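# Unload all stones from the wheelbarrow past the batten

## Task

Move every stone out of the wheelbarrow so that each one ends up on the far side of the low wooden batten, while the wheelbarrow stays upright on the floor, resting on its wheel and legs.

## Robot and tools

Robots. Four identical i2rt Big YAM arms, arm1 to arm4. Each has six revolute joints, a two-finger gripper and a wrist camera that sits on top of the hand looking at the fingertips. Reach is about 1.0 m from the joint1 axis. Calibrated foot (base_link) poses in the scene frame, each foot facing along its own +x: arm1 x=-0.295 y=+0.655 z=+0.934 quat_wxyz=(+0.722, -0.004, +0.000, -0.692); arm2 x=-0.295 y=-0.668 z=+0.967 quat_wxyz=(+0.712, +0.003, -0.004, +0.702); arm3 x=+0.378 y=+0.632 z=+1.040 quat_wxyz=(+0.692, -0.001, -0.002, -0.722); arm4 x=+0.333 y=-0.631 z=+1.054 quat_wxyz=(+0.692, +0.001, +0.000, +0.722). So arm1 and arm3 stand on the +y side facing -y, arm2 and arm4 on the -y side facing +y. Room cameras: cam_high and cam_low; wrist cameras: arm1_cam_wrist to arm4_cam_wrist. Calibration (K, distortion, T_world_to_cam) is given per camera and may be off by a few millimetres and degrees.

Frame. One shared scene frame, origin on the floor, +z up, metres. The hand point lies between the finger pads, about 1 cm short of the tips; fingers point along the hand's +z and close along its y. Quaternions are written w, x, y, z.

move. Optional keys arm1, arm2, arm3, arm4 (one object per arm; an arm left out keeps its old command) plus cameras. Inside an arm's object:
- joints: absolute targets by name. joint1_rad -2.879 to 2.879 (turn about the foot, positive counter-clockwise from above, 0 = along foot +x); joint2_rad 0 to 3.141 (shoulder, 0 = upper arm pointing back, positive lifts it up and forward); joint3_rad 0 to 3.019 (elbow, 0 folded, positive opens); joint4_rad -1.692 to 1.57 (hand pitch, positive tips fingers up); joint5_rad -1.57 to 1.57 (sideways swing, positive to the arm's right); joint6_rad -2.094 to 2.094 (roll, positive clockwise seen from behind); gripper_m 0 to 0.093, the fingertip gap in metres. Done tolerances: ±0.045, ±0.14, ±0.09, ±0.055, ±0.03, ±0.035 rad and ±0.003 m.
- target: an absolute hand pose, seven numbers [x, y, z, qw, qx, qy, qz] in the scene frame, same layout as the printed hand line. The hand travels a straight line toward it from its current hand_target. When target is used, joints may only contain gripper_m.
- speed: top path speed in m/s, 0.002 to 0.5, default 0.25; only allowed with target. Rotation is capped at twice that value in rad/s.
All motions in a call start at once; all hand paths in one call finish together, paced by the slowest. Paths last between 0.5 and 10 s and do not avoid obstacles or other arms. Each step the commanded pose is kept within 100 mm and 20 degrees of the measured hand; the hand lags, may overshoot speed near full stretch, and often ends a centimetre or more off. Unknown keys make a call invalid; out-of-range numbers get it refused, and after a refusal later move, wait and finished_scene calls in the same reply are skipped.
cameras: list of camera names, or "all"; omitted or null means all, [] means none.

wait: seconds from 0 to 10, optional cameras; commands nothing and returns state and images.
zoom_image: camera plus region [x0, y0, x1, y1] in pixels of that camera's latest image (672x504, origin top-left), at most 504 by 504.
read_manual: returns URDF licence text only.
finished_scene: scene (1 or 2); ends the scene irreversibly. The goal must hold without the robots afterwards. Scene 1 is practice and may be skipped.

Results. Each arm reports joint_positions, Joint velocities (rad/s, gripper m/s; "within noise" when still), joint torques (N m, offset and noisy; entries 3 and 4 wrap at ±28), hand and hand_target poses. The "move" line lists each arm given a motion with "done" or its worst status. Status words: off_target (stopped short, may still push), time_out (joint could not finish; arm keeps pushing toward a nearby target, listed under on_its_own; send the reported position to relieve it), not_followed (a safety check withheld the command; "joint command not followed" or "pose unreachable"), limit_stop_at_motor_heat (after a heat stop; resend). "as last shown" marks arms not commanded, with lines reading "not commanded". "pictures" gives image order. MOTOR HOT warns at 85 °C; at 100 °C the arm goes limp for 30 to 60 s or more.

Gripper readings: closed on nothing reads 0.000 to 0.003; gripping a hard object reads up to 0.005 below its width (some read up to 0.002 above). Command about 0.005 below first-contact reading for a firm grip; open well above the reading to release.

Avoid: any hard press or hit between two arms (closing a gripper on another arm's fingers counts) — this can end the scene; the clearance check can act too late and ignores fingers, gripper housings and cameras. Arms do not stop on contact and keep pushing, which overheats motors; also avoid holding loads or stretched poses for long. Do not drop stones, release them while moving, slam, or tip the wheelbarrow. Thinking time lets the scene run with the last command held. Loose objects may occasionally be nudged by outside pushes.

Each tool is called after ">>>" by a JSON object that holds its "api" and its "payload".

## Session

>>> {"api": "move", "payload": {}}

Scene clock: 0.00 s.
Joint torques (N m): no reading
Heat: arm1: hottest joint2_rad 35 °C; arm2: hottest joint5_rad 38 °C; arm3: hottest joint3_rad 33 °C; arm4: hottest joint3_rad 33 °C.
Joint velocities: within noise
arm1.joint_positions: joint1_rad=-0.054 joint2_rad=+0.561 joint3_rad=+1.334 joint4_rad=-1.495 joint5_rad=+0.014 joint6_rad=-0.183 gripper_m=+0.09396
arm1.joint_status: not commanded
arm1.hand: x=-0.2975 y=+0.4627 z=+1.4289 quat_wxyz=(-0.257, -0.587, -0.695, +0.326) (m; scene frame)
arm1.hand_target: x=-0.2975 y=+0.4646 z=+1.4375 quat_wxyz=(-0.263, -0.584, -0.692, +0.333) (m; scene frame)
arm1.hand_status: not commanded
arm2.joint_positions: joint1_rad=-0.251 joint2_rad=+0.494 joint3_rad=+1.425 joint4_rad=-1.247 joint5_rad=-0.242 joint6_rad=+0.054 gripper_m=+0.09396
arm2.joint_status: not commanded
arm2.hand: x=-0.2892 y=-0.4917 z=+1.5699 quat_wxyz=(-0.395, +0.527, -0.607, -0.445) (m; scene frame)
arm2.hand_target: x=-0.2903 y=-0.4960 z=+1.5772 quat_wxyz=(-0.401, +0.524, -0.602, -0.449) (m; scene frame)
arm2.hand_status: not commanded
arm3.joint_positions: joint1_rad=-0.768 joint2_rad=+0.588 joint3_rad=+1.445 joint4_rad=-1.368 joint5_rad=-0.163 joint6_rad=+0.167 gripper_m=+0.09396
arm3.joint_status: not commanded
arm3.hand: x=+0.2458 y=+0.4723 z=+1.6077 quat_wxyz=(-0.290, -0.810, -0.290, +0.419) (m; scene frame)
arm3.hand_target: x=+0.2484 y=+0.4748 z=+1.6172 quat_wxyz=(-0.294, -0.804, -0.289, +0.429) (m; scene frame)
arm3.hand_status: not commanded
arm4.joint_positions: joint1_rad=-0.743 joint2_rad=+0.438 joint3_rad=+1.396 joint4_rad=-1.483 joint5_rad=+0.285 joint6_rad=+0.248 gripper_m=+0.09396
arm4.joint_status: not commanded
arm4.hand: x=+0.4573 y=-0.5609 z=+1.5999 quat_wxyz=(-0.484, +0.195, -0.838, -0.159) (m; scene frame)
arm4.hand_target: x=+0.4553 y=-0.5633 z=+1.6093 quat_wxyz=(-0.493, +0.192, -0.833, -0.165) (m; scene frame)
arm4.hand_status: not commanded
pictures: arm1_cam_wrist, arm2_cam_wrist, arm3_cam_wrist, arm4_cam_wrist, cam_high, cam_low
camera_calibration:
arm1_cam_wrist: T_world_to_cam=[[-0.985384, -0.097499, 0.139689, -0.446728], [-0.126615, 0.967772, -0.217681, -0.168102], [-0.113963, -0.232186, -0.965972, 1.57706], [0, 0, 0, 1]] pos_world=[-0.281756, 0.4853, 1.54921]
arm2_cam_wrist: T_world_to_cam=[[0.992322, -0.0297486, -0.120054, 0.462738], [-0.0964553, -0.793723, -0.600583, 0.530326], [-0.0774231, 0.607552, -0.790498, 1.64263], [0, 0, 0, 1]] pos_world=[-0.280855, -0.563285, 1.67255]
arm3_cam_wrist: T_world_to_cam=[[-0.722031, 0.656153, -0.219397, 0.222041], [0.679193, 0.61182, -0.405429, 0.202633], [-0.131792, -0.441746, -0.887407, 1.78891], [0, 0, 0, 1]] pos_world=[0.258458, 0.520576, 1.71836]
arm4_cam_wrist: T_world_to_cam=[[0.474622, -0.877496, -0.0688074, -0.60109], [-0.812786, -0.406934, -0.416873, 0.81362], [0.337804, 0.253783, -0.906357, 1.56306], [0, 0, 0, 1]] pos_world=[0.418582, -0.593043, 1.71451]

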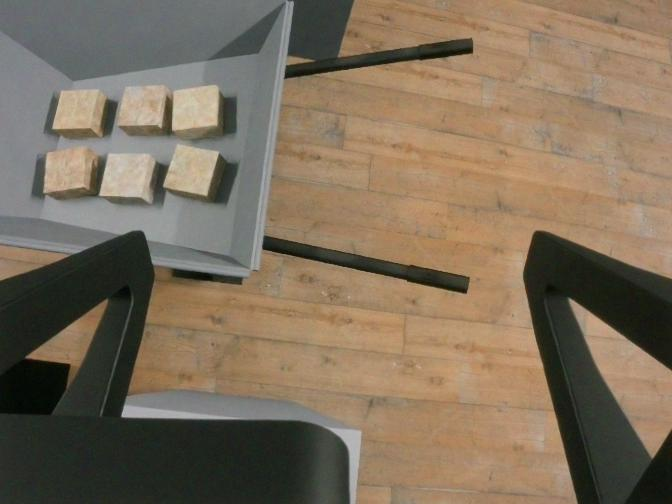

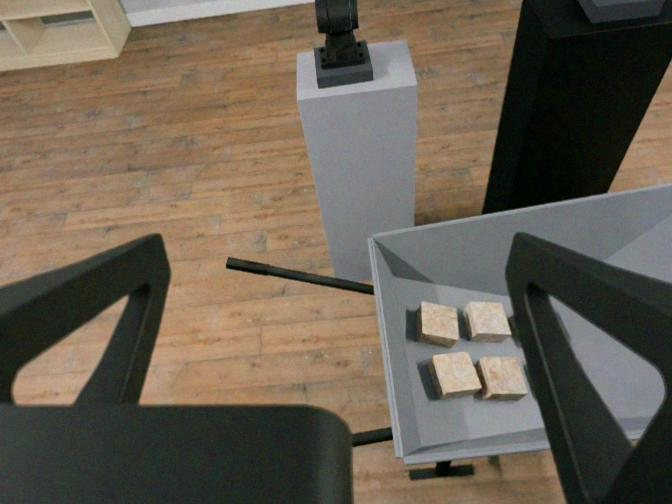

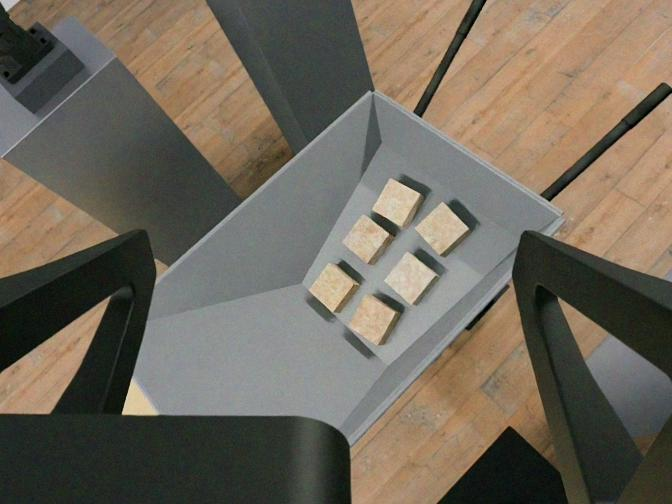

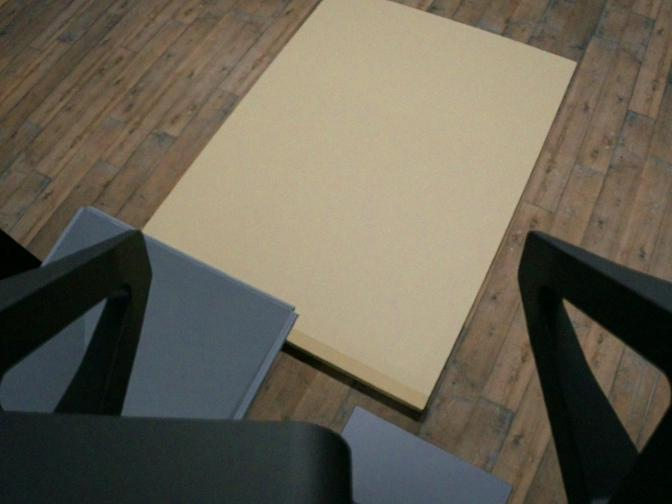

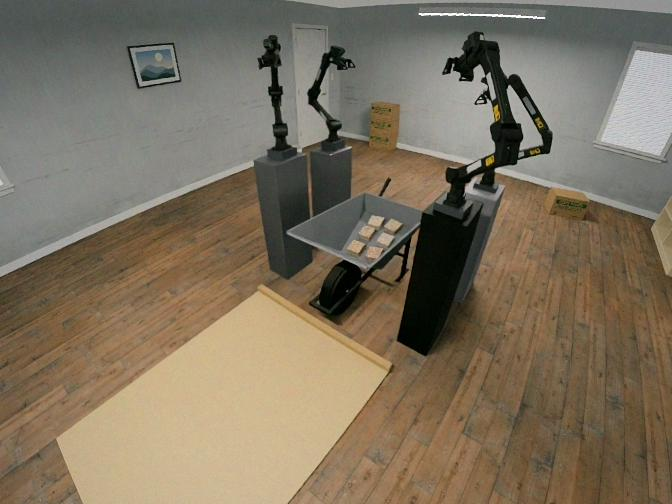

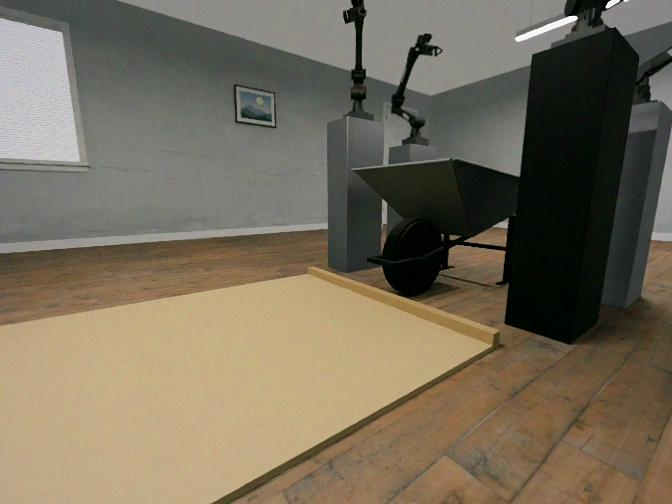

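>>> {"api": "move", "payload": {"arm1": {"joints": {"joint1_rad": -0.426, "joint2_rad": 1.7, "joint3_rad": 0.7, "joint4_rad": 0.3, "joint5_rad": 0.145, "joint6_rad": 1.239}}, "arm2": {"joints": {"joint1_rad": 0.354, "joint2_rad": 1.7, "joint3_rad": 0.7, "joint4_rad": 0.3, "joint5_rad": -0.169, "joint6_rad": -1.276}}, "cameras": []}}

>>> {"api": "move", "payload": {"arm1": {"joints": {"joint2_rad": 2.62, "joint3_rad": 0.705, "joint4_rad": 0.953}}, "arm2": {"joints": {"joint2_rad": 2.69, "joint3_rad": 0.812, "joint4_rad": 0.911}}, "cameras": ["arm1_cam_wrist", "arm2_cam_wrist"]}}

Scene clock: 6.93 s.
Joint torques (N m): arm1=[-2.2 -10.46 7.6 3.07 0.17 -0.11] | arm2=[0.56 -11.46 4.82 2.48 -0.14 -0.12] | arm3=[0.5 3.14 9.61 1.61 -0.08 -0.06] | arm4=[-0.79 6.07 7.13 1.94 -0.03 -0.03]
Heat: arm1: hottest joint2_rad 35 °C; arm2: hottest joint5_rad 37 °C; arm3: hottest joint3_rad 35 °C; arm4: hottest joint3_rad 33 °C.
move: arm1 done; arm2 done
Joint velocities: within noise
arm1.joint_positions: joint1_rad=-0.424 joint2_rad=+1.685 joint3_rad=+0.698 joint4_rad=+0.278 joint5_rad=+0.138 joint6_rad=+1.237 gripper_m=+0.09399
arm1.joint_status: all done
arm1.hand: x=-0.5142 y=+0.1732 z=+0.9597 quat_wxyz=(-0.372, -0.904, +0.050, +0.207) (m; scene frame)
arm1.hand_target: x=-0.5162 y=+0.1712 z=+0.9568 quat_wxyz=(-0.376, -0.901, +0.056, +0.207) (m; scene frame)
arm1.hand_status: not commanded
arm2.joint_positions: joint1_rad=+0.348 joint2_rad=+1.682 joint3_rad=+0.711 joint4_rad=+0.278 joint5_rad=-0.168 joint6_rad=-1.267 gripper_m=+0.09400
arm2.joint_status: all done
arm2.hand: x=-0.4969 y=-0.1732 z=+0.9993 quat_wxyz=(-0.382, +0.900, +0.050, -0.204) (m; scene frame)
arm2.hand_target: x=-0.4988 y=-0.1776 z=+0.9899 quat_wxyz=(-0.381, +0.901, +0.061, -0.200) (m; scene frame)
arm2.hand_status: not commanded
arm3, arm4: as last shown
pictures: none
No camera images: "cameras" was empty.

Scene clock: 8.60 s.
Joint torques (N m): arm1=[-2.14 -11.81 -0.85 2.67 0.2 -0.11] | arm2=[0.56 -13.39 -0.72 2.09 -0.17 -0.13] | arm3=[0.5 3.14 9.61 1.61 -0.07 -0.07] | arm4=[-0.85 6.01 7.15 1.92 -0.02 -0.03]
Heat: arm1: hottest joint2_rad 35 °C; arm2: hottest joint5_rad 37 °C; arm3: hottest joint3_rad 36 °C; arm4: hottest joint3_rad 33 °C.
move: arm1 done; arm2 done
Joint velocities: within noise
arm1.joint_positions: joint1_rad=-0.424 joint2_rad=+2.606 joint3_rad=+0.702 joint4_rad=+0.931 joint5_rad=+0.138 joint6_rad=+1.239 gripper_m=+0.09399
arm1.joint_status: all done
arm1.hand: x=-0.4660 y=+0.2952 z=+0.6398 quat_wxyz=(-0.256, -0.951, +0.044, +0.167) (m; scene frame)
arm1.hand_target: x=-0.4667 y=+0.2960 z=+0.6375 quat_wxyz=(-0.260, -0.950, +0.050, +0.168) (m; scene frame)
arm1.hand_status: not commanded
arm2.joint_positions: joint1_rad=+0.348 joint2_rad=+2.674 joint3_rad=+0.808 joint4_rad=+0.890 joint5_rad=-0.168 joint6_rad=-1.269 gripper_m=+0.09400
arm2.joint_status: all done
arm2.hand: x=-0.4577 y=-0.2815 z=+0.6436 quat_wxyz=(-0.257, +0.951, +0.040, -0.167) (m; scene frame)
arm2.hand_target: x=-0.4597 y=-0.2834 z=+0.6402 quat_wxyz=(-0.262, +0.949, +0.052, -0.166) (m; scene frame)
arm2.hand_status: not commanded
arm3, arm4: as last shown
pictures: arm1_cam_wrist, arm2_cam_wrist
camera_calibration:
arm1_cam_wrist: T_world_to_cam=[[0.00493031, 0.860421, -0.509561, 0.0752125], [0.962001, 0.135034, 0.23732, 0.262925], [0.273003, -0.491368, -0.827059, 0.924728], [0, 0, 0, 1]] pos_world=[-0.505758, 0.354163, 0.740733]
arm2_cam_wrist: T_world_to_cam=[[-0.00633435, 0.871382, 0.490564, -0.0713949], [0.961279, -0.129851, 0.243066, 0.252673], [0.275503, 0.473109, -0.836819, 0.923151], [0, 0, 0, 1]] pos_world=[-0.497673, -0.341728, 0.746118]

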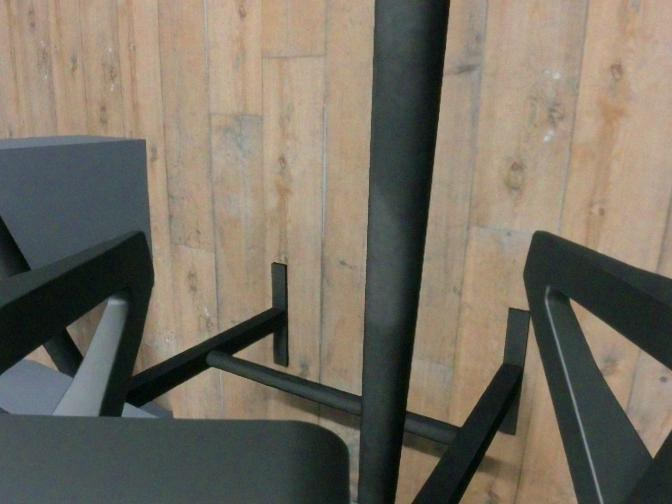

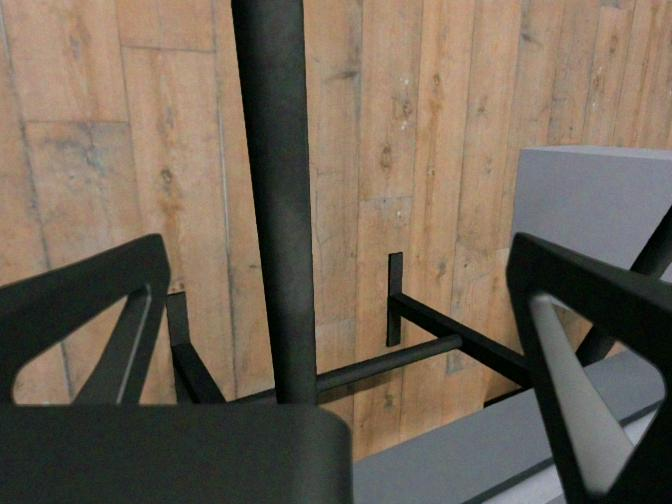

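>>> {"api": "move", "payload": {"arm1": {"target": [-0.5090, 0.2624, 0.4959, 0.2424, 0.9550, -0.0460, -0.1648], "speed": 0.13}, "arm2": {"target": [-0.5064, -0.2591, 0.4997, 0.2424, -0.9550, -0.0460, 0.1648], "speed": 0.13}, "cameras": ["arm1_cam_wrist", "arm2_cam_wrist"]}}

Scene clock: 12.67 s.
Joint torques (N m): arm1=[-2.84 -13.39 0.14 1.16 0 -0.28] | arm2=[1.14 -14.51 0.18 0.47 -0.06 0.23] | arm3=[0.5 3.14 9.62 1.61 -0.07 -0.07] | arm4=[-0.79 6.07 7.13 1.92 -0.03 -0.03]
Heat: arm1: hottest joint2_rad 35 °C; arm2: hottest joint5_rad 37 °C; arm3: hottest joint3_rad 37 °C; arm4: hottest joint3_rad 33 °C.
move: arm1 off_target; arm2 off_target
Joint velocities: within noise
arm1.joint_positions: joint1_rad=-0.491 joint2_rad=+2.936 joint3_rad=+1.123 joint4_rad=+0.853 joint5_rad=+0.106 joint6_rad=+1.191 gripper_m=+0.09399
arm1.joint_status: not commanded
arm1.hand: x=-0.5115 y=+0.2497 z=+0.5075 quat_wxyz=(-0.258, -0.950, +0.049, +0.169) (m; scene frame)
arm1.hand_target: x=-0.5087 y=+0.2622 z=+0.4966 quat_wxyz=(-0.243, -0.955, +0.046, +0.165) (m; scene frame)
arm1.hand_status: off_target (0.017 m and 2.0 deg from the pose sent, 0.154 m and 1.6 deg at the start)
arm2.joint_positions: joint1_rad=+0.436 joint2_rad=+2.998 joint3_rad=+1.225 joint4_rad=+0.814 joint5_rad=-0.124 joint6_rad=-1.212 gripper_m=+0.09400
arm2.joint_status: not commanded
arm2.hand: x=-0.5062 y=-0.2437 z=+0.5133 quat_wxyz=(-0.260, +0.950, +0.050, -0.168) (m; scene frame)
arm2.hand_target: x=-0.5059 y=-0.2592 z=+0.5004 quat_wxyz=(-0.243, +0.955, +0.046, -0.165) (m; scene frame)
arm2.hand_status: off_target (0.021 m and 2.2 deg from the pose sent, 0.154 m and 1.8 deg at the start)
arm3, arm4: as last shown
pictures: arm1_cam_wrist, arm2_cam_wrist
camera_calibration:
arm1_cam_wrist: T_world_to_cam=[[0.0119126, 0.857249, -0.514764, 0.0541905], [0.964, 0.126914, 0.233662, 0.349123], [0.265637, -0.499016, -0.824876, 0.802444], [0, 0, 0, 1]] pos_world=[-0.550359, 0.309669, 0.608235]
arm2_cam_wrist: T_world_to_cam=[[-0.0221409, 0.866219, 0.499173, -0.0543162], [0.963117, -0.115449, 0.243058, 0.340311], [0.26817, 0.486144, -0.831714, 0.806533], [0, 0, 0, 1]] pos_world=[-0.54525, -0.305753, 0.615203]

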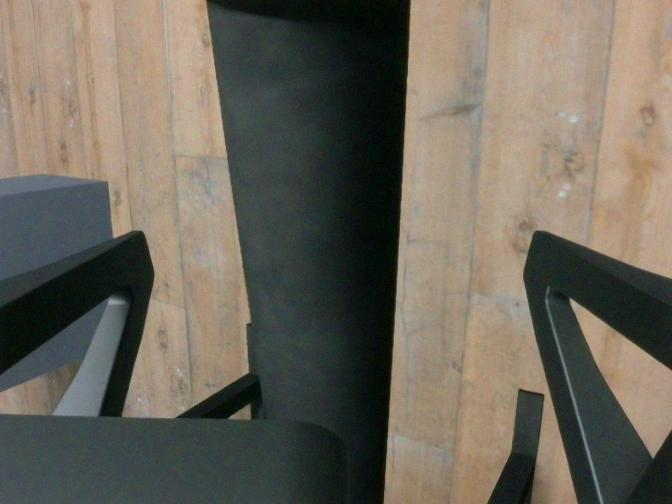

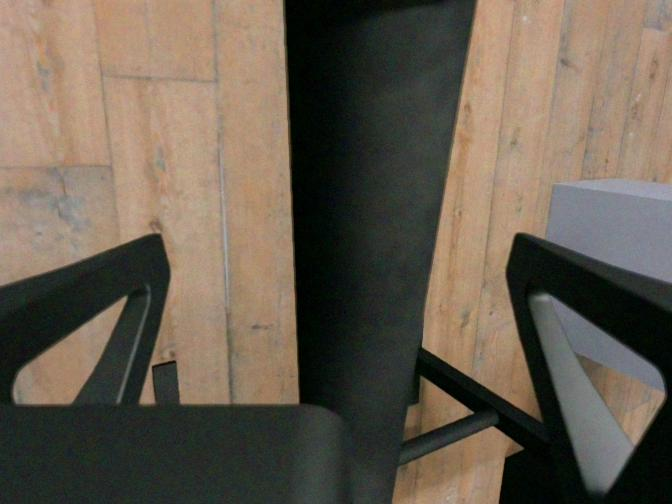

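>>> {"api": "move", "payload": {"arm1": {"joints": {"gripper_m": 0.022}}, "arm2": {"joints": {"gripper_m": 0.022}}, "cameras": ["arm1_cam_wrist", "arm2_cam_wrist"]}}

Scene clock: 13.90 s.
Joint torques (N m): arm1=[-2.67 -13.45 0.09 1.24 0.09 -0.22] | arm2=[1.2 -14.45 -0.18 0.51 -0.16 0.12] | arm3=[0.56 3.19 9.61 1.62 -0.08 -0.07] | arm4=[-0.73 5.95 7.15 1.92 -0.03 -0.04]
Heat: arm1: hottest joint2_rad 35 °C; arm2: hottest joint5_rad 37 °C; arm3: hottest joint3_rad 37 °C; arm4: hottest joint3_rad 34 °C.
move: arm1 off_target; arm2 off_target
Joint velocities: within noise
arm1.joint_positions: joint1_rad=-0.491 joint2_rad=+2.936 joint3_rad=+1.124 joint4_rad=+0.852 joint5_rad=+0.105 joint6_rad=+1.183 gripper_m=+0.02783
arm1.joint_status: gripper_m off_target (ended at +0.02785, target +0.02200)
arm1.hand: x=-0.5114 y=+0.2495 z=+0.5073 quat_wxyz=(-0.257, -0.950, +0.045, +0.170) (m; scene frame)
arm1.hand_target: x=-0.5089 y=+0.2623 z=+0.4967 quat_wxyz=(-0.243, -0.955, +0.046, +0.165) (m; scene frame)
arm1.hand_status: not commanded
arm2.joint_positions: joint1_rad=+0.436 joint2_rad=+2.997 joint3_rad=+1.231 joint4_rad=+0.813 joint5_rad=-0.121 joint6_rad=-1.200 gripper_m=+0.02866
arm2.joint_status: gripper_m off_target (ended at +0.02869, target +0.02200)
arm2.hand: x=-0.5074 y=-0.2398 z=+0.5141 quat_wxyz=(-0.262, +0.949, +0.044, -0.169) (m; scene frame)
arm2.hand_target: x=-0.5058 y=-0.2593 z=+0.5003 quat_wxyz=(-0.242, +0.955, +0.045, -0.165) (m; scene frame)
arm2.hand_status: not commanded
arm3, arm4: as last shown
pictures: arm1_cam_wrist, arm2_cam_wrist
camera_calibration:
arm1_cam_wrist: T_world_to_cam=[[0.00472234, 0.858726, -0.512413, 0.0490391], [0.963575, 0.133113, 0.231958, 0.348116], [0.267397, -0.494844, -0.826818, 0.802907], [0, 0, 0, 1]] pos_world=[-0.550362, 0.308864, 0.608238]
arm2_cam_wrist: T_world_to_cam=[[-0.0089484, 0.865178, 0.501385, -0.0529116], [0.963177, -0.127285, 0.23683, 0.342144], [0.268719, 0.485042, -0.832181, 0.805843], [0, 0, 0, 1]] pos_world=[-0.546563, -0.30154, 0.616107]

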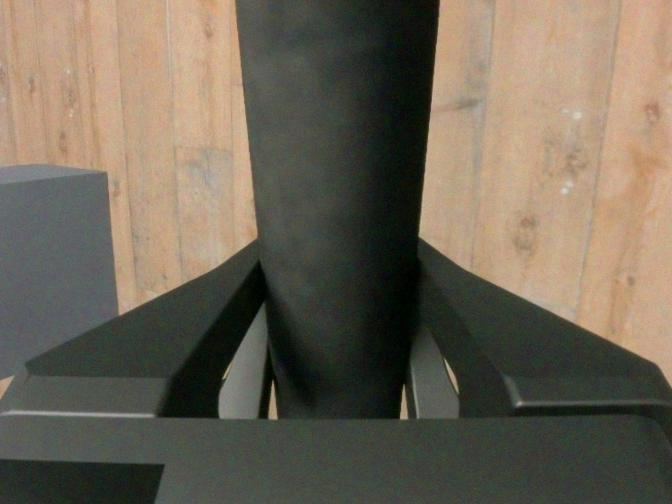

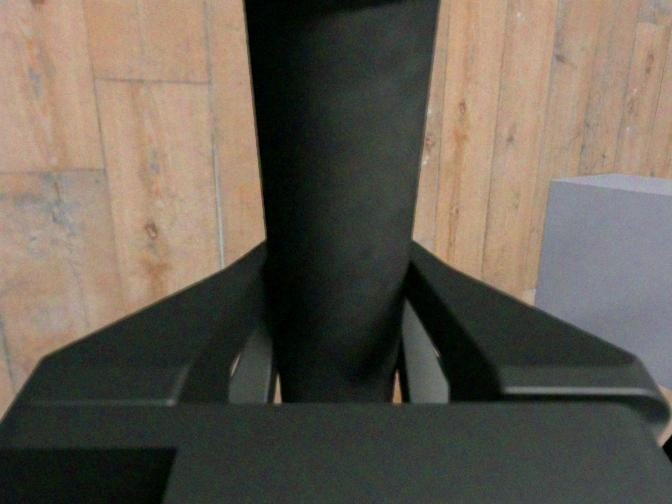

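>>> {"api": "move", "payload": {"arm1": {"target": [-0.5450, 0.2540, 0.5650, 0.2424, 0.9550, -0.0460, -0.1648], "speed": 0.15}, "arm2": {"target": [-0.5410, -0.2470, 0.5700, 0.2424, -0.9550, -0.0460, 0.1648], "speed": 0.15}, "cameras": []}}

>>> {"api": "move", "payload": {"arm1": {"target": [-0.4890, 0.2470, 0.7370, 0.3262, 0.9120, -0.0031, -0.2486], "speed": 0.15}, "arm2": {"target": [-0.4830, -0.2360, 0.7440, 0.3262, -0.9120, -0.0031, 0.2486], "speed": 0.15}, "cameras": []}}

Scene clock: 20.57 s.
Joint torques (N m): arm1=[-6.65 -23.94 -7.54 2.19 1.03 -0.54] | arm2=[4.31 -25.7 -6.6 1.35 -0.82 0.44] | arm3=[0.56 3.14 9.61 1.61 -0.08 -0.07] | arm4=[-0.79 6.01 7.15 1.95 -0.03 -0.04]
Heat: arm1: hottest joint2_rad 35 °C; arm2: hottest joint5_rad 37 °C; arm3: hottest joint3_rad 38 °C; arm4: hottest joint3_rad 34 °C.
move: arm1 off_target; arm2 off_target
Joint velocities: within noise
arm1.joint_positions: joint1_rad=-0.516 joint2_rad=+2.894 joint3_rad=+1.119 joint4_rad=+0.746 joint5_rad=+0.042 joint6_rad=+1.162 gripper_m=+0.02783
arm1.joint_status: not commanded
arm1.hand: x=-0.5112 y=+0.2506 z=+0.5105 quat_wxyz=(-0.236, -0.962, +0.036, +0.135) (m; scene frame)
arm1.hand_target: x=-0.5432 y=+0.2537 z=+0.5565 quat_wxyz=(-0.241, -0.955, +0.047, +0.164) (m; scene frame)
arm1.hand_status: off_target (0.064 m and 3.8 deg from the pose sent, 0.067 m and 1.9 deg at the start)
arm2.joint_positions: joint1_rad=+0.465 joint2_rad=+2.961 joint3_rad=+1.228 joint4_rad=+0.718 joint5_rad=-0.069 joint6_rad=-1.184 gripper_m=+0.02865
arm2.joint_status: not commanded
arm2.hand: x=-0.5112 y=-0.2425 z=+0.5163 quat_wxyz=(-0.241, +0.959, +0.041, -0.140) (m; scene frame)
arm2.hand_target: x=-0.5401 y=-0.2462 z=+0.5616 quat_wxyz=(-0.242, +0.955, +0.048, -0.165) (m; scene frame)
arm2.hand_status: off_target (0.062 m and 2.9 deg from the pose sent, 0.066 m and 2.5 deg at the start)
arm3, arm4: as last shown
pictures: none
No camera images: "cameras" was empty.

Scene clock: 23.77 s.
Joint torques (N m): arm1=[-5.54 -24.41 -8.66 4.74 1.64 -0.69] | arm2=[1.96 -26.75 -7.61 4.01 -1.6 0.58] | arm3=[0.5 3.19 9.61 1.62 -0.08 -0.07] | arm4=[-0.79 6.07 7.15 1.94 -0.03 -0.03]
Heat: arm1: hottest joint2_rad 36 °C; arm2: hottest joint5_rad 38 °C; arm3: hottest joint3_rad 39 °C; arm4: hottest joint3_rad 34 °C.
move: arm1 off_target; arm2 off_target
Joint velocities: within noise
arm1.joint_positions: joint1_rad=-0.357 joint2_rad=+2.569 joint3_rad=+0.740 joint4_rad=+0.957 joint5_rad=+0.190 joint6_rad=+1.183 gripper_m=+0.02781
arm1.joint_status: not commanded
arm1.hand: x=-0.4624 y=+0.2491 z=+0.6608 quat_wxyz=(-0.292, -0.934, -0.002, +0.203) (m; scene frame)
arm1.hand_target: x=-0.4881 y=+0.2467 z=+0.7240 quat_wxyz=(-0.324, -0.913, +0.004, +0.250) (m; scene frame)
arm1.hand_status: off_target (0.081 m and 7.0 deg from the pose sent, 0.228 m and 18.0 deg at the start; pose on its path clipped on 56 of 96 steps)
arm2.joint_positions: joint1_rad=+0.311 joint2_rad=+2.652 joint3_rad=+0.843 joint4_rad=+0.933 joint5_rad=-0.216 joint6_rad=-1.206 gripper_m=+0.02865
arm2.joint_status: not commanded
arm2.hand: x=-0.4621 y=-0.2432 z=+0.6618 quat_wxyz=(-0.291, +0.934, +0.006, -0.205) (m; scene frame)
arm2.hand_target: x=-0.4826 y=-0.2353 z=+0.7297 quat_wxyz=(-0.324, +0.913, +0.005, -0.248) (m; scene frame)
arm2.hand_status: off_target (0.085 m and 6.9 deg from the pose sent, 0.230 m and 17.3 deg at the start; pose on its path clipped on 60 of 96 steps)
arm3, arm4: as last shown
pictures: none
No camera images: "cameras" was empty.

>>> {"api": "move", "payload": {"arm1": {"target": [-0.4100, 0.2440, 0.8970, 0.4013, 0.8552, 0.0538, -0.3236], "speed": 0.16}, "arm2": {"target": [-0.4050, -0.2350, 0.9050, 0.4013, -0.8552, 0.0538, 0.3236], "speed": 0.16}, "cameras": []}}

>>> {"api": "move", "payload": {"arm1": {"target": [-0.2900, 0.2420, 1.0300, 0.4992, 0.7650, 0.1397, -0.3820], "speed": 0.16}, "arm2": {"target": [-0.2850, -0.2300, 1.0380, 0.4992, -0.7650, 0.1397, 0.3820], "speed": 0.16}, "cameras": ["cam_high", "cam_low", "arm3_cam_wrist"]}}

Scene clock: 28.17 s.
Joint torques (N m): arm1=[-3.08 -22.42 -3.7 4.89 2.01 -0.79] | arm2=[0.03 -25.47 -4.36 4.19 -2.1 0.7] | arm3=[0.56 3.08 9.59 1.61 -0.07 -0.07] | arm4=[-0.73 6.07 7.15 1.94 -0.03 -0.03]
Heat: arm1: hottest joint2_rad 37 °C; arm2: hottest joint5_rad 40 °C; arm3: hottest joint3_rad 39 °C; arm4: hottest joint3_rad 34 °C.
move: arm1 off_target; arm2 off_target
Joint velocities: within noise
arm1.joint_positions: joint1_rad=-0.123 joint2_rad=+2.119 joint3_rad=+0.439 joint4_rad=+0.961 joint5_rad=+0.417 joint6_rad=+1.168 gripper_m=+0.02793
arm1.joint_status: not commanded
arm1.hand: x=-0.3985 y=+0.2513 z=+0.8235 quat_wxyz=(-0.350, -0.891, -0.058, +0.282) (m; scene frame)
arm1.hand_target: x=-0.4106 y=+0.2441 z=+0.8858 quat_wxyz=(-0.399, -0.856, -0.052, +0.325) (m; scene frame)
arm1.hand_status: off_target (0.075 m and 8.6 deg from the pose sent, 0.242 m and 21.6 deg at the start; pose on its path clipped on 72 of 109 steps)
arm2.joint_positions: joint1_rad=+0.087 joint2_rad=+2.244 joint3_rad=+0.532 joint4_rad=+0.999 joint5_rad=-0.429 joint6_rad=-1.173 gripper_m=+0.02894
arm2.joint_status: not commanded
arm2.hand: x=-0.3975 y=-0.2419 z=+0.8258 quat_wxyz=(-0.354, +0.890, -0.054, -0.282) (m; scene frame)
arm2.hand_target: x=-0.4061 y=-0.2346 z=+0.8928 quat_wxyz=(-0.400, +0.856, -0.052, -0.325) (m; scene frame)
arm2.hand_status: off_target (0.080 m and 8.2 deg from the pose sent, 0.250 m and 21.8 deg at the start; pose on its path clipped on 76 of 109 steps)
arm3, arm4: as last shown
pictures: none
No camera images: "cameras" was empty.

Scene clock: 31.67 s.
Joint torques (N m): arm1=[-1.38 -19.37 3.23 4.94 2.63 -1.2] | arm2=[-1.55 -22.71 0.47 4.15 -2.37 1.12] | arm3=[0.5 3.19 9.61 1.61 -0.08 -0.07] | arm4=[-0.79 6.01 7.12 1.95 -0.03 -0.03]
Heat: arm1: hottest joint2_rad 37 °C; arm2: hottest joint5_rad 42 °C; arm3: hottest joint3_rad 40 °C; arm4: hottest joint3_rad 34 °C.
move: arm1 off_target; arm2 off_target
Joint velocities: within noise
arm1.joint_positions: joint1_rad=+0.244 joint2_rad=+1.712 joint3_rad=+0.318 joint4_rad=+0.882 joint5_rad=+0.697 joint6_rad=+1.076 gripper_m=+0.02832
arm1.joint_status: not commanded
arm1.hand: x=-0.2909 y=+0.2501 z=+0.9558 quat_wxyz=(-0.444, -0.813, -0.150, +0.345) (m; scene frame)
arm1.hand_target: x=-0.2918 y=+0.2413 z=+1.0208 quat_wxyz=(-0.496, -0.768, -0.135, +0.382) (m; scene frame)
arm1.hand_status: off_target (0.075 m and 9.5 deg from the pose sent, 0.233 m and 26.9 deg at the start; pose on its path clipped on 61 of 105 steps)
arm2.joint_positions: joint1_rad=-0.254 joint2_rad=+1.891 joint3_rad=+0.404 joint4_rad=+0.992 joint5_rad=-0.685 joint6_rad=-1.060 gripper_m=+0.02927
arm2.joint_status: not commanded
arm2.hand: x=-0.2884 y=-0.2349 z=+0.9603 quat_wxyz=(-0.448, +0.812, -0.146, -0.345) (m; scene frame)
arm2.hand_target: x=-0.2866 y=-0.2291 z=+1.0278 quat_wxyz=(-0.496, +0.768, -0.136, -0.381) (m; scene frame)
arm2.hand_status: off_target (0.078 m and 9.0 deg from the pose sent, 0.240 m and 26.6 deg at the start; pose on its path clipped on 64 of 105 steps)
arm3.joint_positions: joint1_rad=-0.768 joint2_rad=+0.588 joint3_rad=+1.445 joint4_rad=-1.368 joint5_rad=-0.163 joint6_rad=+0.167 gripper_m=+0.09396
arm3.joint_status: not commanded
arm3.hand: x=+0.2458 y=+0.4723 z=+1.6077 quat_wxyz=(-0.290, -0.810, -0.290, +0.419) (m; scene frame)
arm3.hand_target: x=+0.2484 y=+0.4748 z=+1.6172 quat_wxyz=(-0.294, -0.804, -0.289, +0.429) (m; scene frame)
arm3.hand_status: not commanded
arm4.joint_positions: joint1_rad=-0.743 joint2_rad=+0.438 joint3_rad=+1.396 joint4_rad=-1.483 joint5_rad=+0.285 joint6_rad=+0.248 gripper_m=+0.09396
arm4.joint_status: not commanded
arm4.hand: x=+0.4573 y=-0.5609 z=+1.5999 quat_wxyz=(-0.484, +0.195, -0.838, -0.159) (m; scene frame)
arm4.hand_target: x=+0.4553 y=-0.5633 z=+1.6093 quat_wxyz=(-0.493, +0.192, -0.833, -0.165) (m; scene frame)
arm4.hand_status: not commanded
pictures: arm3_cam_wrist, cam_high, cam_low
camera_calibration:
arm3_cam_wrist: T_world_to_cam=[[-0.722031, 0.656153, -0.219397, 0.222041], [0.679193, 0.61182, -0.405429, 0.202633], [-0.131792, -0.441746, -0.887407, 1.78891], [0, 0, 0, 1]] pos_world=[0.258458, 0.520576, 1.71836]

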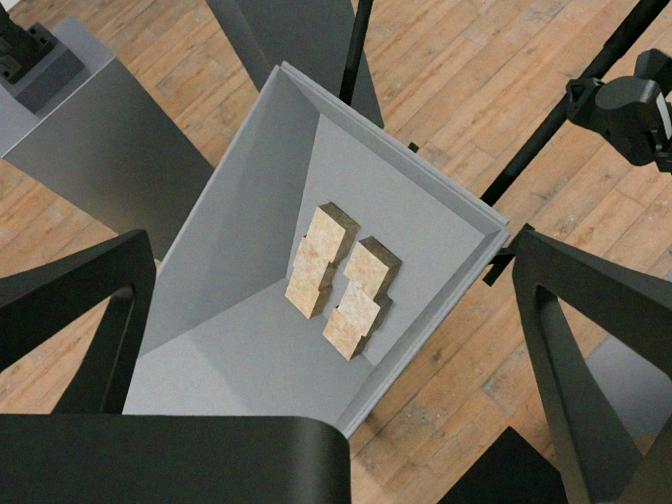

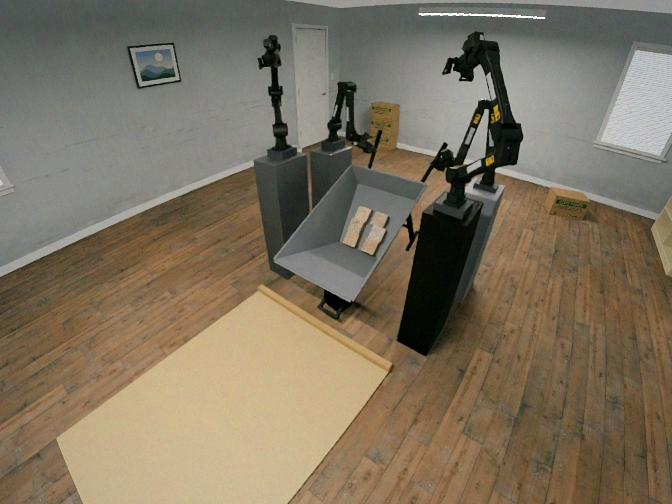

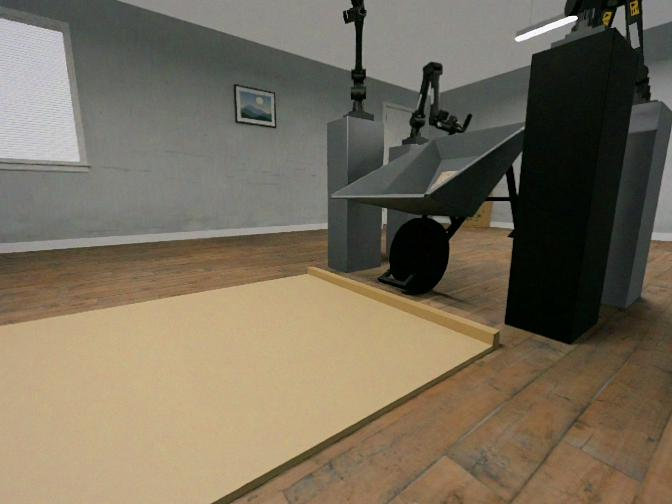

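>>> {"api": "move", "payload": {"arm1": {"target": [-0.0700, 0.2400, 1.1950, 0.5762, 0.6594, 0.2394, -0.4196], "speed": 0.14}, "arm2": {"target": [-0.0670, -0.2300, 1.2020, 0.5762, -0.6594, 0.2394, 0.4196], "speed": 0.14}, "cameras": ["cam_high", "cam_low"]}}

Scene clock: 36.83 s.
Joint torques (N m): arm1=[2.96 -17.85 11.56 6.02 2.85 -2.21] | arm2=[-5.42 -21.89 6.42 5.46 -2.16 2.19] | arm3=[0.56 3.19 9.62 1.61 -0.07 -0.07] | arm4=[-0.73 6.01 7.13 1.95 -0.03 -0.03]
Heat: arm1: hottest joint2_rad 37 °C; arm2: hottest joint5_rad 44 °C; arm3: hottest joint3_rad 41 °C; arm4: hottest joint3_rad 35 °C.
move: arm1 off_target; arm2 off_target
Joint velocities: within noise
arm1.joint_positions: joint1_rad=+0.675 joint2_rad=+1.596 joint3_rad=+0.442 joint4_rad=+0.778 joint5_rad=+1.026 joint6_rad=+0.946 gripper_m=+0.02849
arm1.joint_status: not commanded
arm1.hand: x=-0.1389 y=+0.2528 z=+1.0341 quat_wxyz=(-0.510, -0.733, -0.232, +0.385) (m; scene frame)
arm1.hand_target: x=-0.1063 y=+0.2477 z=+1.1180 quat_wxyz=(-0.558, -0.685, -0.227, +0.410) (m; scene frame)
arm1.hand_status: off_target (0.175 m and 12.0 deg from the pose sent, 0.326 m and 26.9 deg at the start; pose on its path clipped on 74 of 89 steps)
arm2.joint_positions: joint1_rad=-0.650 joint2_rad=+1.772 joint3_rad=+0.510 joint4_rad=+0.926 joint5_rad=-0.986 joint6_rad=-0.902 gripper_m=+0.02946
arm2.joint_status: not commanded
arm2.hand: x=-0.1367 y=-0.2348 z=+1.0393 quat_wxyz=(-0.513, +0.732, -0.227, -0.387) (m; scene frame)
arm2.hand_target: x=-0.1034 y=-0.2334 z=+1.1227 quat_wxyz=(-0.562, +0.681, -0.227, -0.411) (m; scene frame)
arm2.hand_status: off_target (0.177 m and 11.7 deg from the pose sent, 0.328 m and 26.7 deg at the start; pose on its path clipped on 78 of 89 steps)
arm3, arm4: as last shown
pictures: cam_high, cam_low

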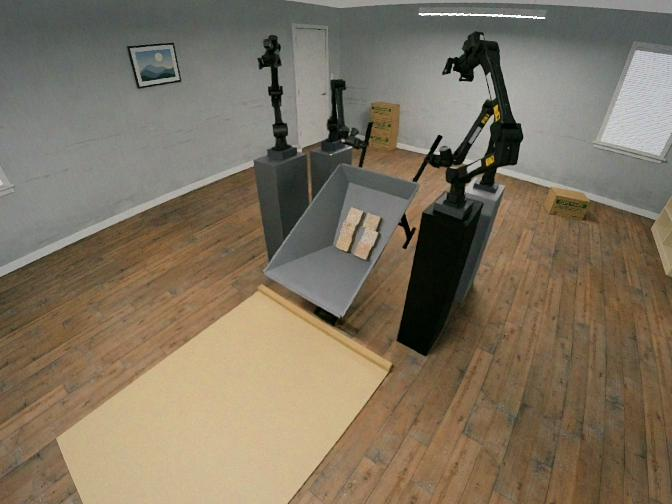

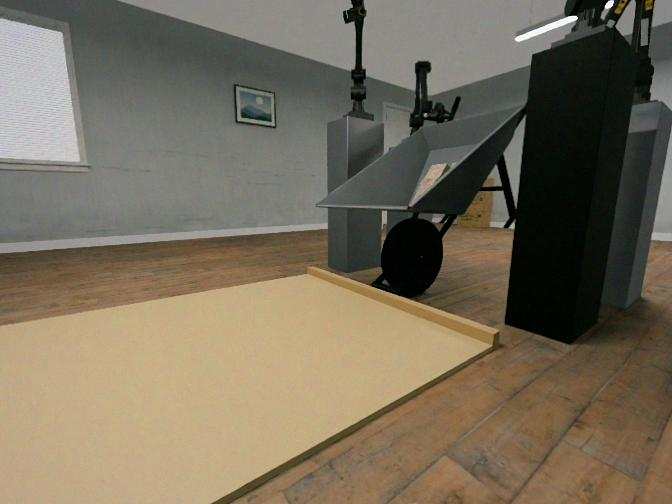

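>>> {"api": "move", "payload": {"arm1": {"joints": {"joint1_rad": 0.755, "joint2_rad": 1.40, "joint3_rad": 0.63, "joint4_rad": 0.88, "joint5_rad": 1.09, "joint6_rad": 0.75}}, "arm2": {"joints": {"joint1_rad": -0.725, "joint2_rad": 1.53, "joint3_rad": 0.67, "joint4_rad": 1.0, "joint5_rad": -1.035, "joint6_rad": -0.75}}, "cameras": ["cam_high", "cam_low"]}}

Scene clock: 40.80 s.
Joint torques (N m): arm1=[-0.32 -21.3 16.84 6.54 1.36 -1.3] | arm2=[-1.2 -25.88 12.27 5.04 -1.65 1.02] | arm3=[0.5 3.08 9.61 1.61 -0.08 -0.07] | arm4=[-0.79 6.01 7.13 1.94 -0.03 -0.03]
Heat: arm1: hottest joint2_rad 37 °C; arm2: hottest joint5_rad 44 °C; arm3: hottest joint3_rad 41 °C; arm4: hottest joint3_rad 35 °C.
move: arm1 time_out; arm2 time_out
Joint velocities: within noise
arm1.joint_positions: joint1_rad=+0.735 joint2_rad=+1.559 joint3_rad=+0.495 joint4_rad=+0.776 joint5_rad=+1.063 joint6_rad=+0.875 gripper_m=+0.02849
arm1.joint_status: joint2_rad time_out (moved -0.037 of -0.196); joint3_rad time_out (moved +0.053 of +0.188); joint4_rad time_out (moved -0.002 of +0.102); joint6_rad time_out (moved -0.071 of -0.196); the others done
arm1.on_its_own: joint2_rad reads +1.559 and still pushes toward +1.400 since a time_out; joint3_rad reads +0.495 and still pushes toward +0.607 since a time_out; joint4_rad reads +0.776 and still pushes toward +0.880 since a time_out; joint6_rad reads +0.875 and still pushes toward +0.750 since a time_out
arm1.hand: x=-0.1058 y=+0.2493 z=+1.0669 quat_wxyz=(-0.534, -0.713, -0.239, +0.387) (m; scene frame)
arm1.hand_target: x=-0.0816 y=+0.2358 z=+1.1919 quat_wxyz=(-0.627, -0.673, -0.156, +0.361) (m; scene frame)
arm1.hand_status: not commanded
arm2.joint_positions: joint1_rad=-0.710 joint2_rad=+1.710 joint3_rad=+0.534 joint4_rad=+0.919 joint5_rad=-0.995 joint6_rad=-0.851 gripper_m=+0.02943
arm2.joint_status: joint2_rad time_out (moved -0.062 of -0.242); joint3_rad time_out (moved +0.024 of +0.160); joint4_rad time_out (moved -0.008 of +0.074); joint5_rad time_out (moved -0.009 of -0.049); joint6_rad time_out (moved +0.051 of +0.152); the others done
arm2.on_its_own: joint2_rad reads +1.710 and still pushes toward +1.530 since a time_out; joint3_rad reads +0.534 and still pushes toward +0.647 since a time_out; joint4_rad reads +0.919 and still pushes toward +1.000 since a time_out; joint5_rad reads -0.995 and still pushes toward -1.035 since a time_out; joint6_rad reads -0.851 and still pushes toward -0.750 since a time_out
arm2.hand: x=-0.1044 y=-0.2365 z=+1.0719 quat_wxyz=(-0.541, +0.713, -0.239, -0.377) (m; scene frame)
arm2.hand_target: x=-0.0828 y=-0.2185 z=+1.2062 quat_wxyz=(-0.638, +0.668, -0.142, -0.355) (m; scene frame)
arm2.hand_status: not commanded
arm3, arm4: as last shown
pictures: cam_high, cam_low

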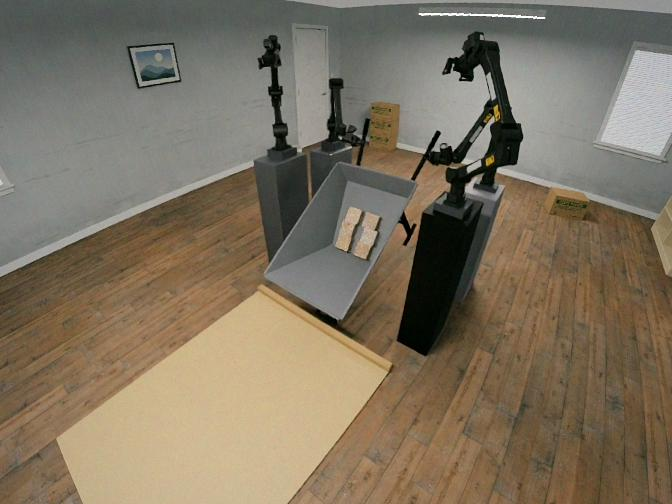

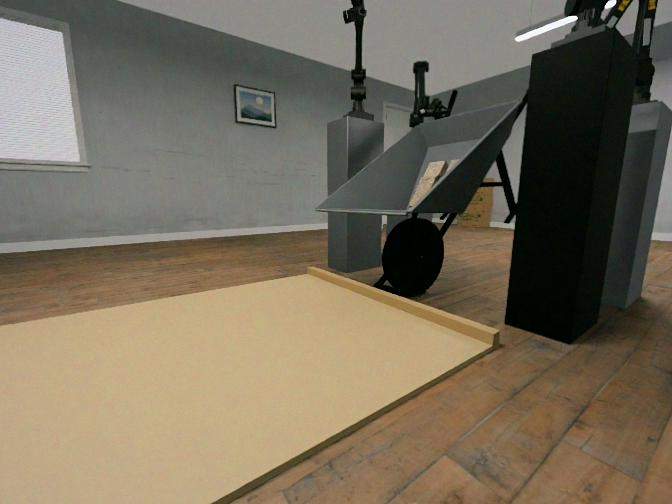

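>>> {"api": "move", "payload": {"arm1": {"target": [0.1800, 0.2420, 1.2580, 0.6022, 0.5658, 0.3343, -0.4534], "speed": 0.14}, "arm2": {"target": [0.1850, -0.2300, 1.2650, 0.6022, -0.5658, 0.3343, 0.4534], "speed": 0.14}, "cameras": ["cam_high", "cam_low"]}}

Scene clock: 48.53 s.
Joint torques (N m): arm1=[1.08 -17.79 19.12 1.92 -2.04 -1.48] | arm2=[-2.78 -19.43 14.82 1.28 1.47 1.5] | arm3=[0.44 3.14 9.62 1.59 -0.07 -0.07] | arm4=[-0.79 6.12 7.15 1.92 -0.03 -0.03]
Heat: arm1: hottest joint2_rad 37 °C; arm2: hottest joint5_rad 44 °C; arm3: hottest joint3_rad 42 °C; arm4: hottest joint3_rad 35 °C.
move: arm1 moving; arm2 moving
Joint velocities: arm1=[0.024 0.015 0.071 -0.066 0.095 -0.022 -0.001] | arm2=[-0.034 -0.015 0.066 -0.056 0.037 -0.007 0] | arm3=[within noise] | arm4=[within noise]
arm1.joint_positions: joint1_rad=+1.015 joint2_rad=+1.774 joint3_rad=+0.903 joint4_rad=+1.013 joint5_rad=+1.249 joint6_rad=+0.269 gripper_m=+0.02887
arm1.joint_status: not commanded
arm1.hand: x=+0.0945 y=+0.2493 z=+1.1483 quat_wxyz=(-0.563, -0.608, -0.323, +0.457) (m; scene frame)
arm1.hand_target: x=+0.1421 y=+0.2533 z=+1.2284 quat_wxyz=(-0.598, -0.575, -0.331, +0.449) (m; scene frame)
arm1.hand_status: moving (0.139 m and 6.8 deg from the pose sent, 0.344 m and 22.9 deg at the start; pose on its path clipped on 211 of 211 steps)
arm2.joint_positions: joint1_rad=-1.011 joint2_rad=+1.857 joint3_rad=+0.913 joint4_rad=+1.061 joint5_rad=-1.207 joint6_rad=-0.287 gripper_m=+0.02992
arm2.joint_status: not commanded
arm2.hand: x=+0.0932 y=-0.2463 z=+1.1523 quat_wxyz=(-0.565, +0.607, -0.326, -0.454) (m; scene frame)
arm2.hand_target: x=+0.1425 y=-0.2452 z=+1.2316 quat_wxyz=(-0.599, +0.574, -0.331, -0.450) (m; scene frame)
arm2.hand_status: moving (0.146 m and 6.5 deg from the pose sent, 0.348 m and 23.0 deg at the start; pose on its path clipped on 211 of 211 steps)
arm3, arm4: as last shown
pictures: cam_high, cam_low

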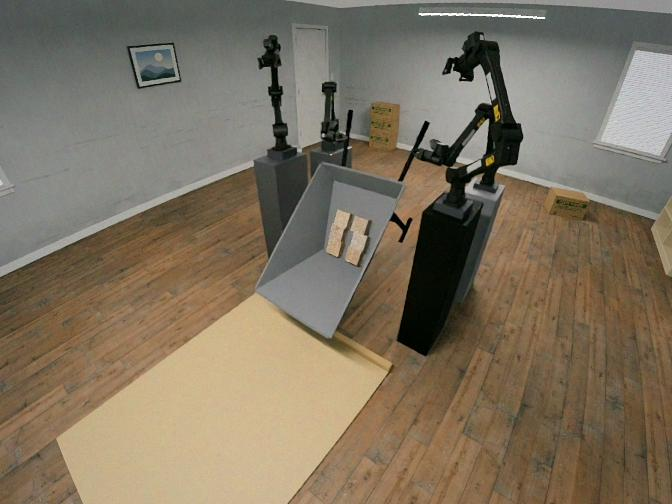

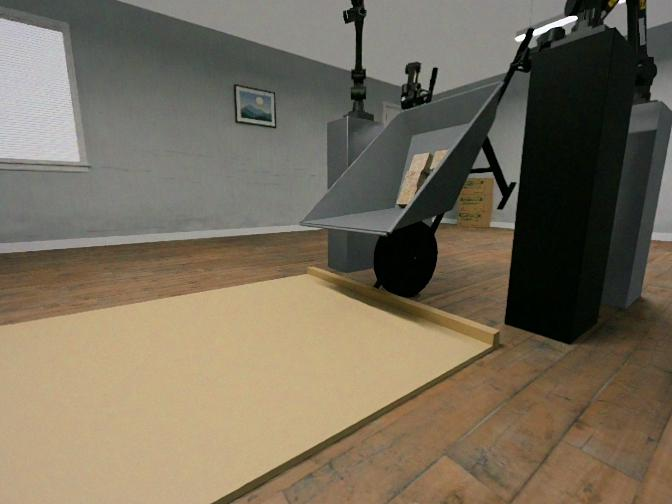

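>>> {"api": "move", "payload": {"arm1": {"target": [0.4550, 0.2450, 1.3150, 0.6571, 0.4207, 0.4610, -0.4228], "speed": 0.15}, "arm2": {"target": [0.4600, -0.2330, 1.3230, 0.6571, -0.4207, 0.4610, 0.4228], "speed": 0.15}, "cameras": ["cam_high", "cam_low"]}}

Scene clock: 53.20 s.
Joint torques (N m): arm1=[0.97 -14.45 15.82 1.74 -5.52 -1.65] | arm2=[-3.49 -15.91 12.78 1.46 4.72 1.63] | arm3=[0.5 3.19 9.62 1.63 -0.07 -0.07] | arm4=[-0.79 6.01 7.12 1.94 -0.03 -0.03]
Heat: arm1: hottest joint2_rad 38 °C; arm2: hottest joint5_rad 48 °C; arm3: hottest joint3_rad 42 °C; arm4: hottest joint3_rad 35 °C.
move: arm1 off_target; arm2 off_target
Joint velocities: within noise
arm1.joint_positions: joint1_rad=+1.064 joint2_rad=+1.816 joint3_rad=+0.971 joint4_rad=+1.096 joint5_rad=+1.184 joint6_rad=+0.114 gripper_m=+0.02886
arm1.joint_status: not commanded
arm1.hand: x=+0.1423 y=+0.2592 z=+1.1645 quat_wxyz=(-0.587, -0.565, -0.362, +0.454) (m; scene frame)
arm1.hand_target: x=+0.2173 y=+0.2723 z=+1.2098 quat_wxyz=(-0.646, -0.451, -0.442, +0.428) (m; scene frame)
arm1.hand_status: off_target (0.347 m and 21.9 deg from the pose sent, 0.397 m and 29.1 deg at the start; pose on its path clipped on 79 of 82 steps)
arm2.joint_positions: joint1_rad=-1.031 joint2_rad=+1.892 joint3_rad=+0.988 joint4_rad=+1.129 joint5_rad=-1.058 joint6_rad=-0.113 gripper_m=+0.02984
arm2.joint_status: not commanded
arm2.hand: x=+0.1453 y=-0.2417 z=+1.1748 quat_wxyz=(-0.599, +0.541, -0.384, -0.447) (m; scene frame)
arm2.hand_target: x=+0.2210 y=-0.2556 z=+1.2198 quat_wxyz=(-0.654, +0.432, -0.451, -0.427) (m; scene frame)
arm2.hand_status: off_target (0.348 m and 17.9 deg from the pose sent, 0.405 m and 28.7 deg at the start; pose on its path clipped on 79 of 82 steps)
arm3, arm4: as last shown
pictures: cam_high, cam_low

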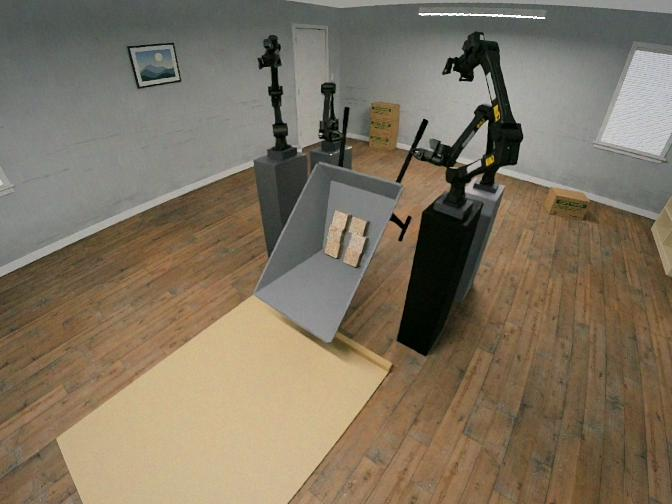

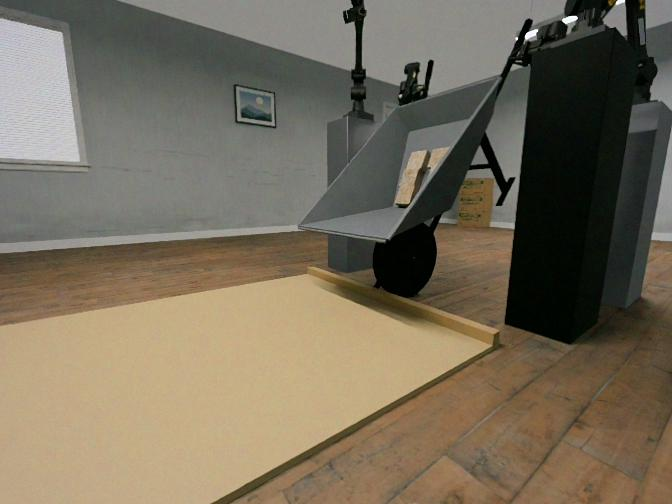

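>>> {"api": "move", "payload": {"arm1": {"target": [0.3100, 0.2450, 1.3300, 0.5901, 0.5495, 0.3551, -0.4729], "speed": 0.13}, "arm2": {"target": [0.3150, -0.2350, 1.3370, 0.5901, -0.5495, 0.3551, 0.4729], "speed": 0.13}, "cameras": []}}

Scene clock: 55.97 s.
Joint torques (N m): arm1=[1.49 -15.91 22.72 0.58 -2.48 -1.41] | arm2=[-4.54 -18.49 16.96 0.4 1.45 1.13] | arm3=[0.56 3.19 9.61 1.62 -0.08 -0.07] | arm4=[-0.85 6.12 7.12 1.95 -0.02 -0.03]
Heat: arm1: hottest joint5_rad 41 °C; arm2: hottest joint5_rad 51 °C; arm3: hottest joint3_rad 42 °C; arm4: hottest joint3_rad 35 °C.
move: arm1 off_target; arm2 off_target
Joint velocities: within noise
arm1.joint_positions: joint1_rad=+1.073 joint2_rad=+1.828 joint3_rad=+1.012 joint4_rad=+1.054 joint5_rad=+1.290 joint6_rad=+0.113 gripper_m=+0.02903
arm1.joint_status: not commanded
arm1.hand: x=+0.1398 y=+0.2596 z=+1.1642 quat_wxyz=(-0.557, -0.589, -0.342, +0.476) (m; scene frame)
arm1.hand_target: x=+0.1965 y=+0.2648 z=+1.2356 quat_wxyz=(-0.589, -0.555, -0.356, +0.467) (m; scene frame)
arm1.hand_status: off_target (0.238 m and 6.2 deg from the pose sent, 0.236 m and 2.9 deg at the start; pose on its path clipped on 56 of 59 steps)
arm2.joint_positions: joint1_rad=-1.045 joint2_rad=+1.913 joint3_rad=+1.059 joint4_rad=+1.055 joint5_rad=-1.230 joint6_rad=-0.113 gripper_m=+0.03060
arm2.joint_status: not commanded
arm2.hand: x=+0.1422 y=-0.2391 z=+1.1741 quat_wxyz=(-0.551, +0.582, -0.351, -0.484) (m; scene frame)
arm2.hand_target: x=+0.2014 y=-0.2486 z=+1.2445 quat_wxyz=(-0.590, +0.553, -0.355, -0.469) (m; scene frame)
arm2.hand_status: off_target (0.238 m and 6.0 deg from the pose sent, 0.235 m and 4.7 deg at the start; pose on its path clipped on 56 of 59 steps)
arm3, arm4: as last shown
pictures: none
No camera images: "cameras" was empty.


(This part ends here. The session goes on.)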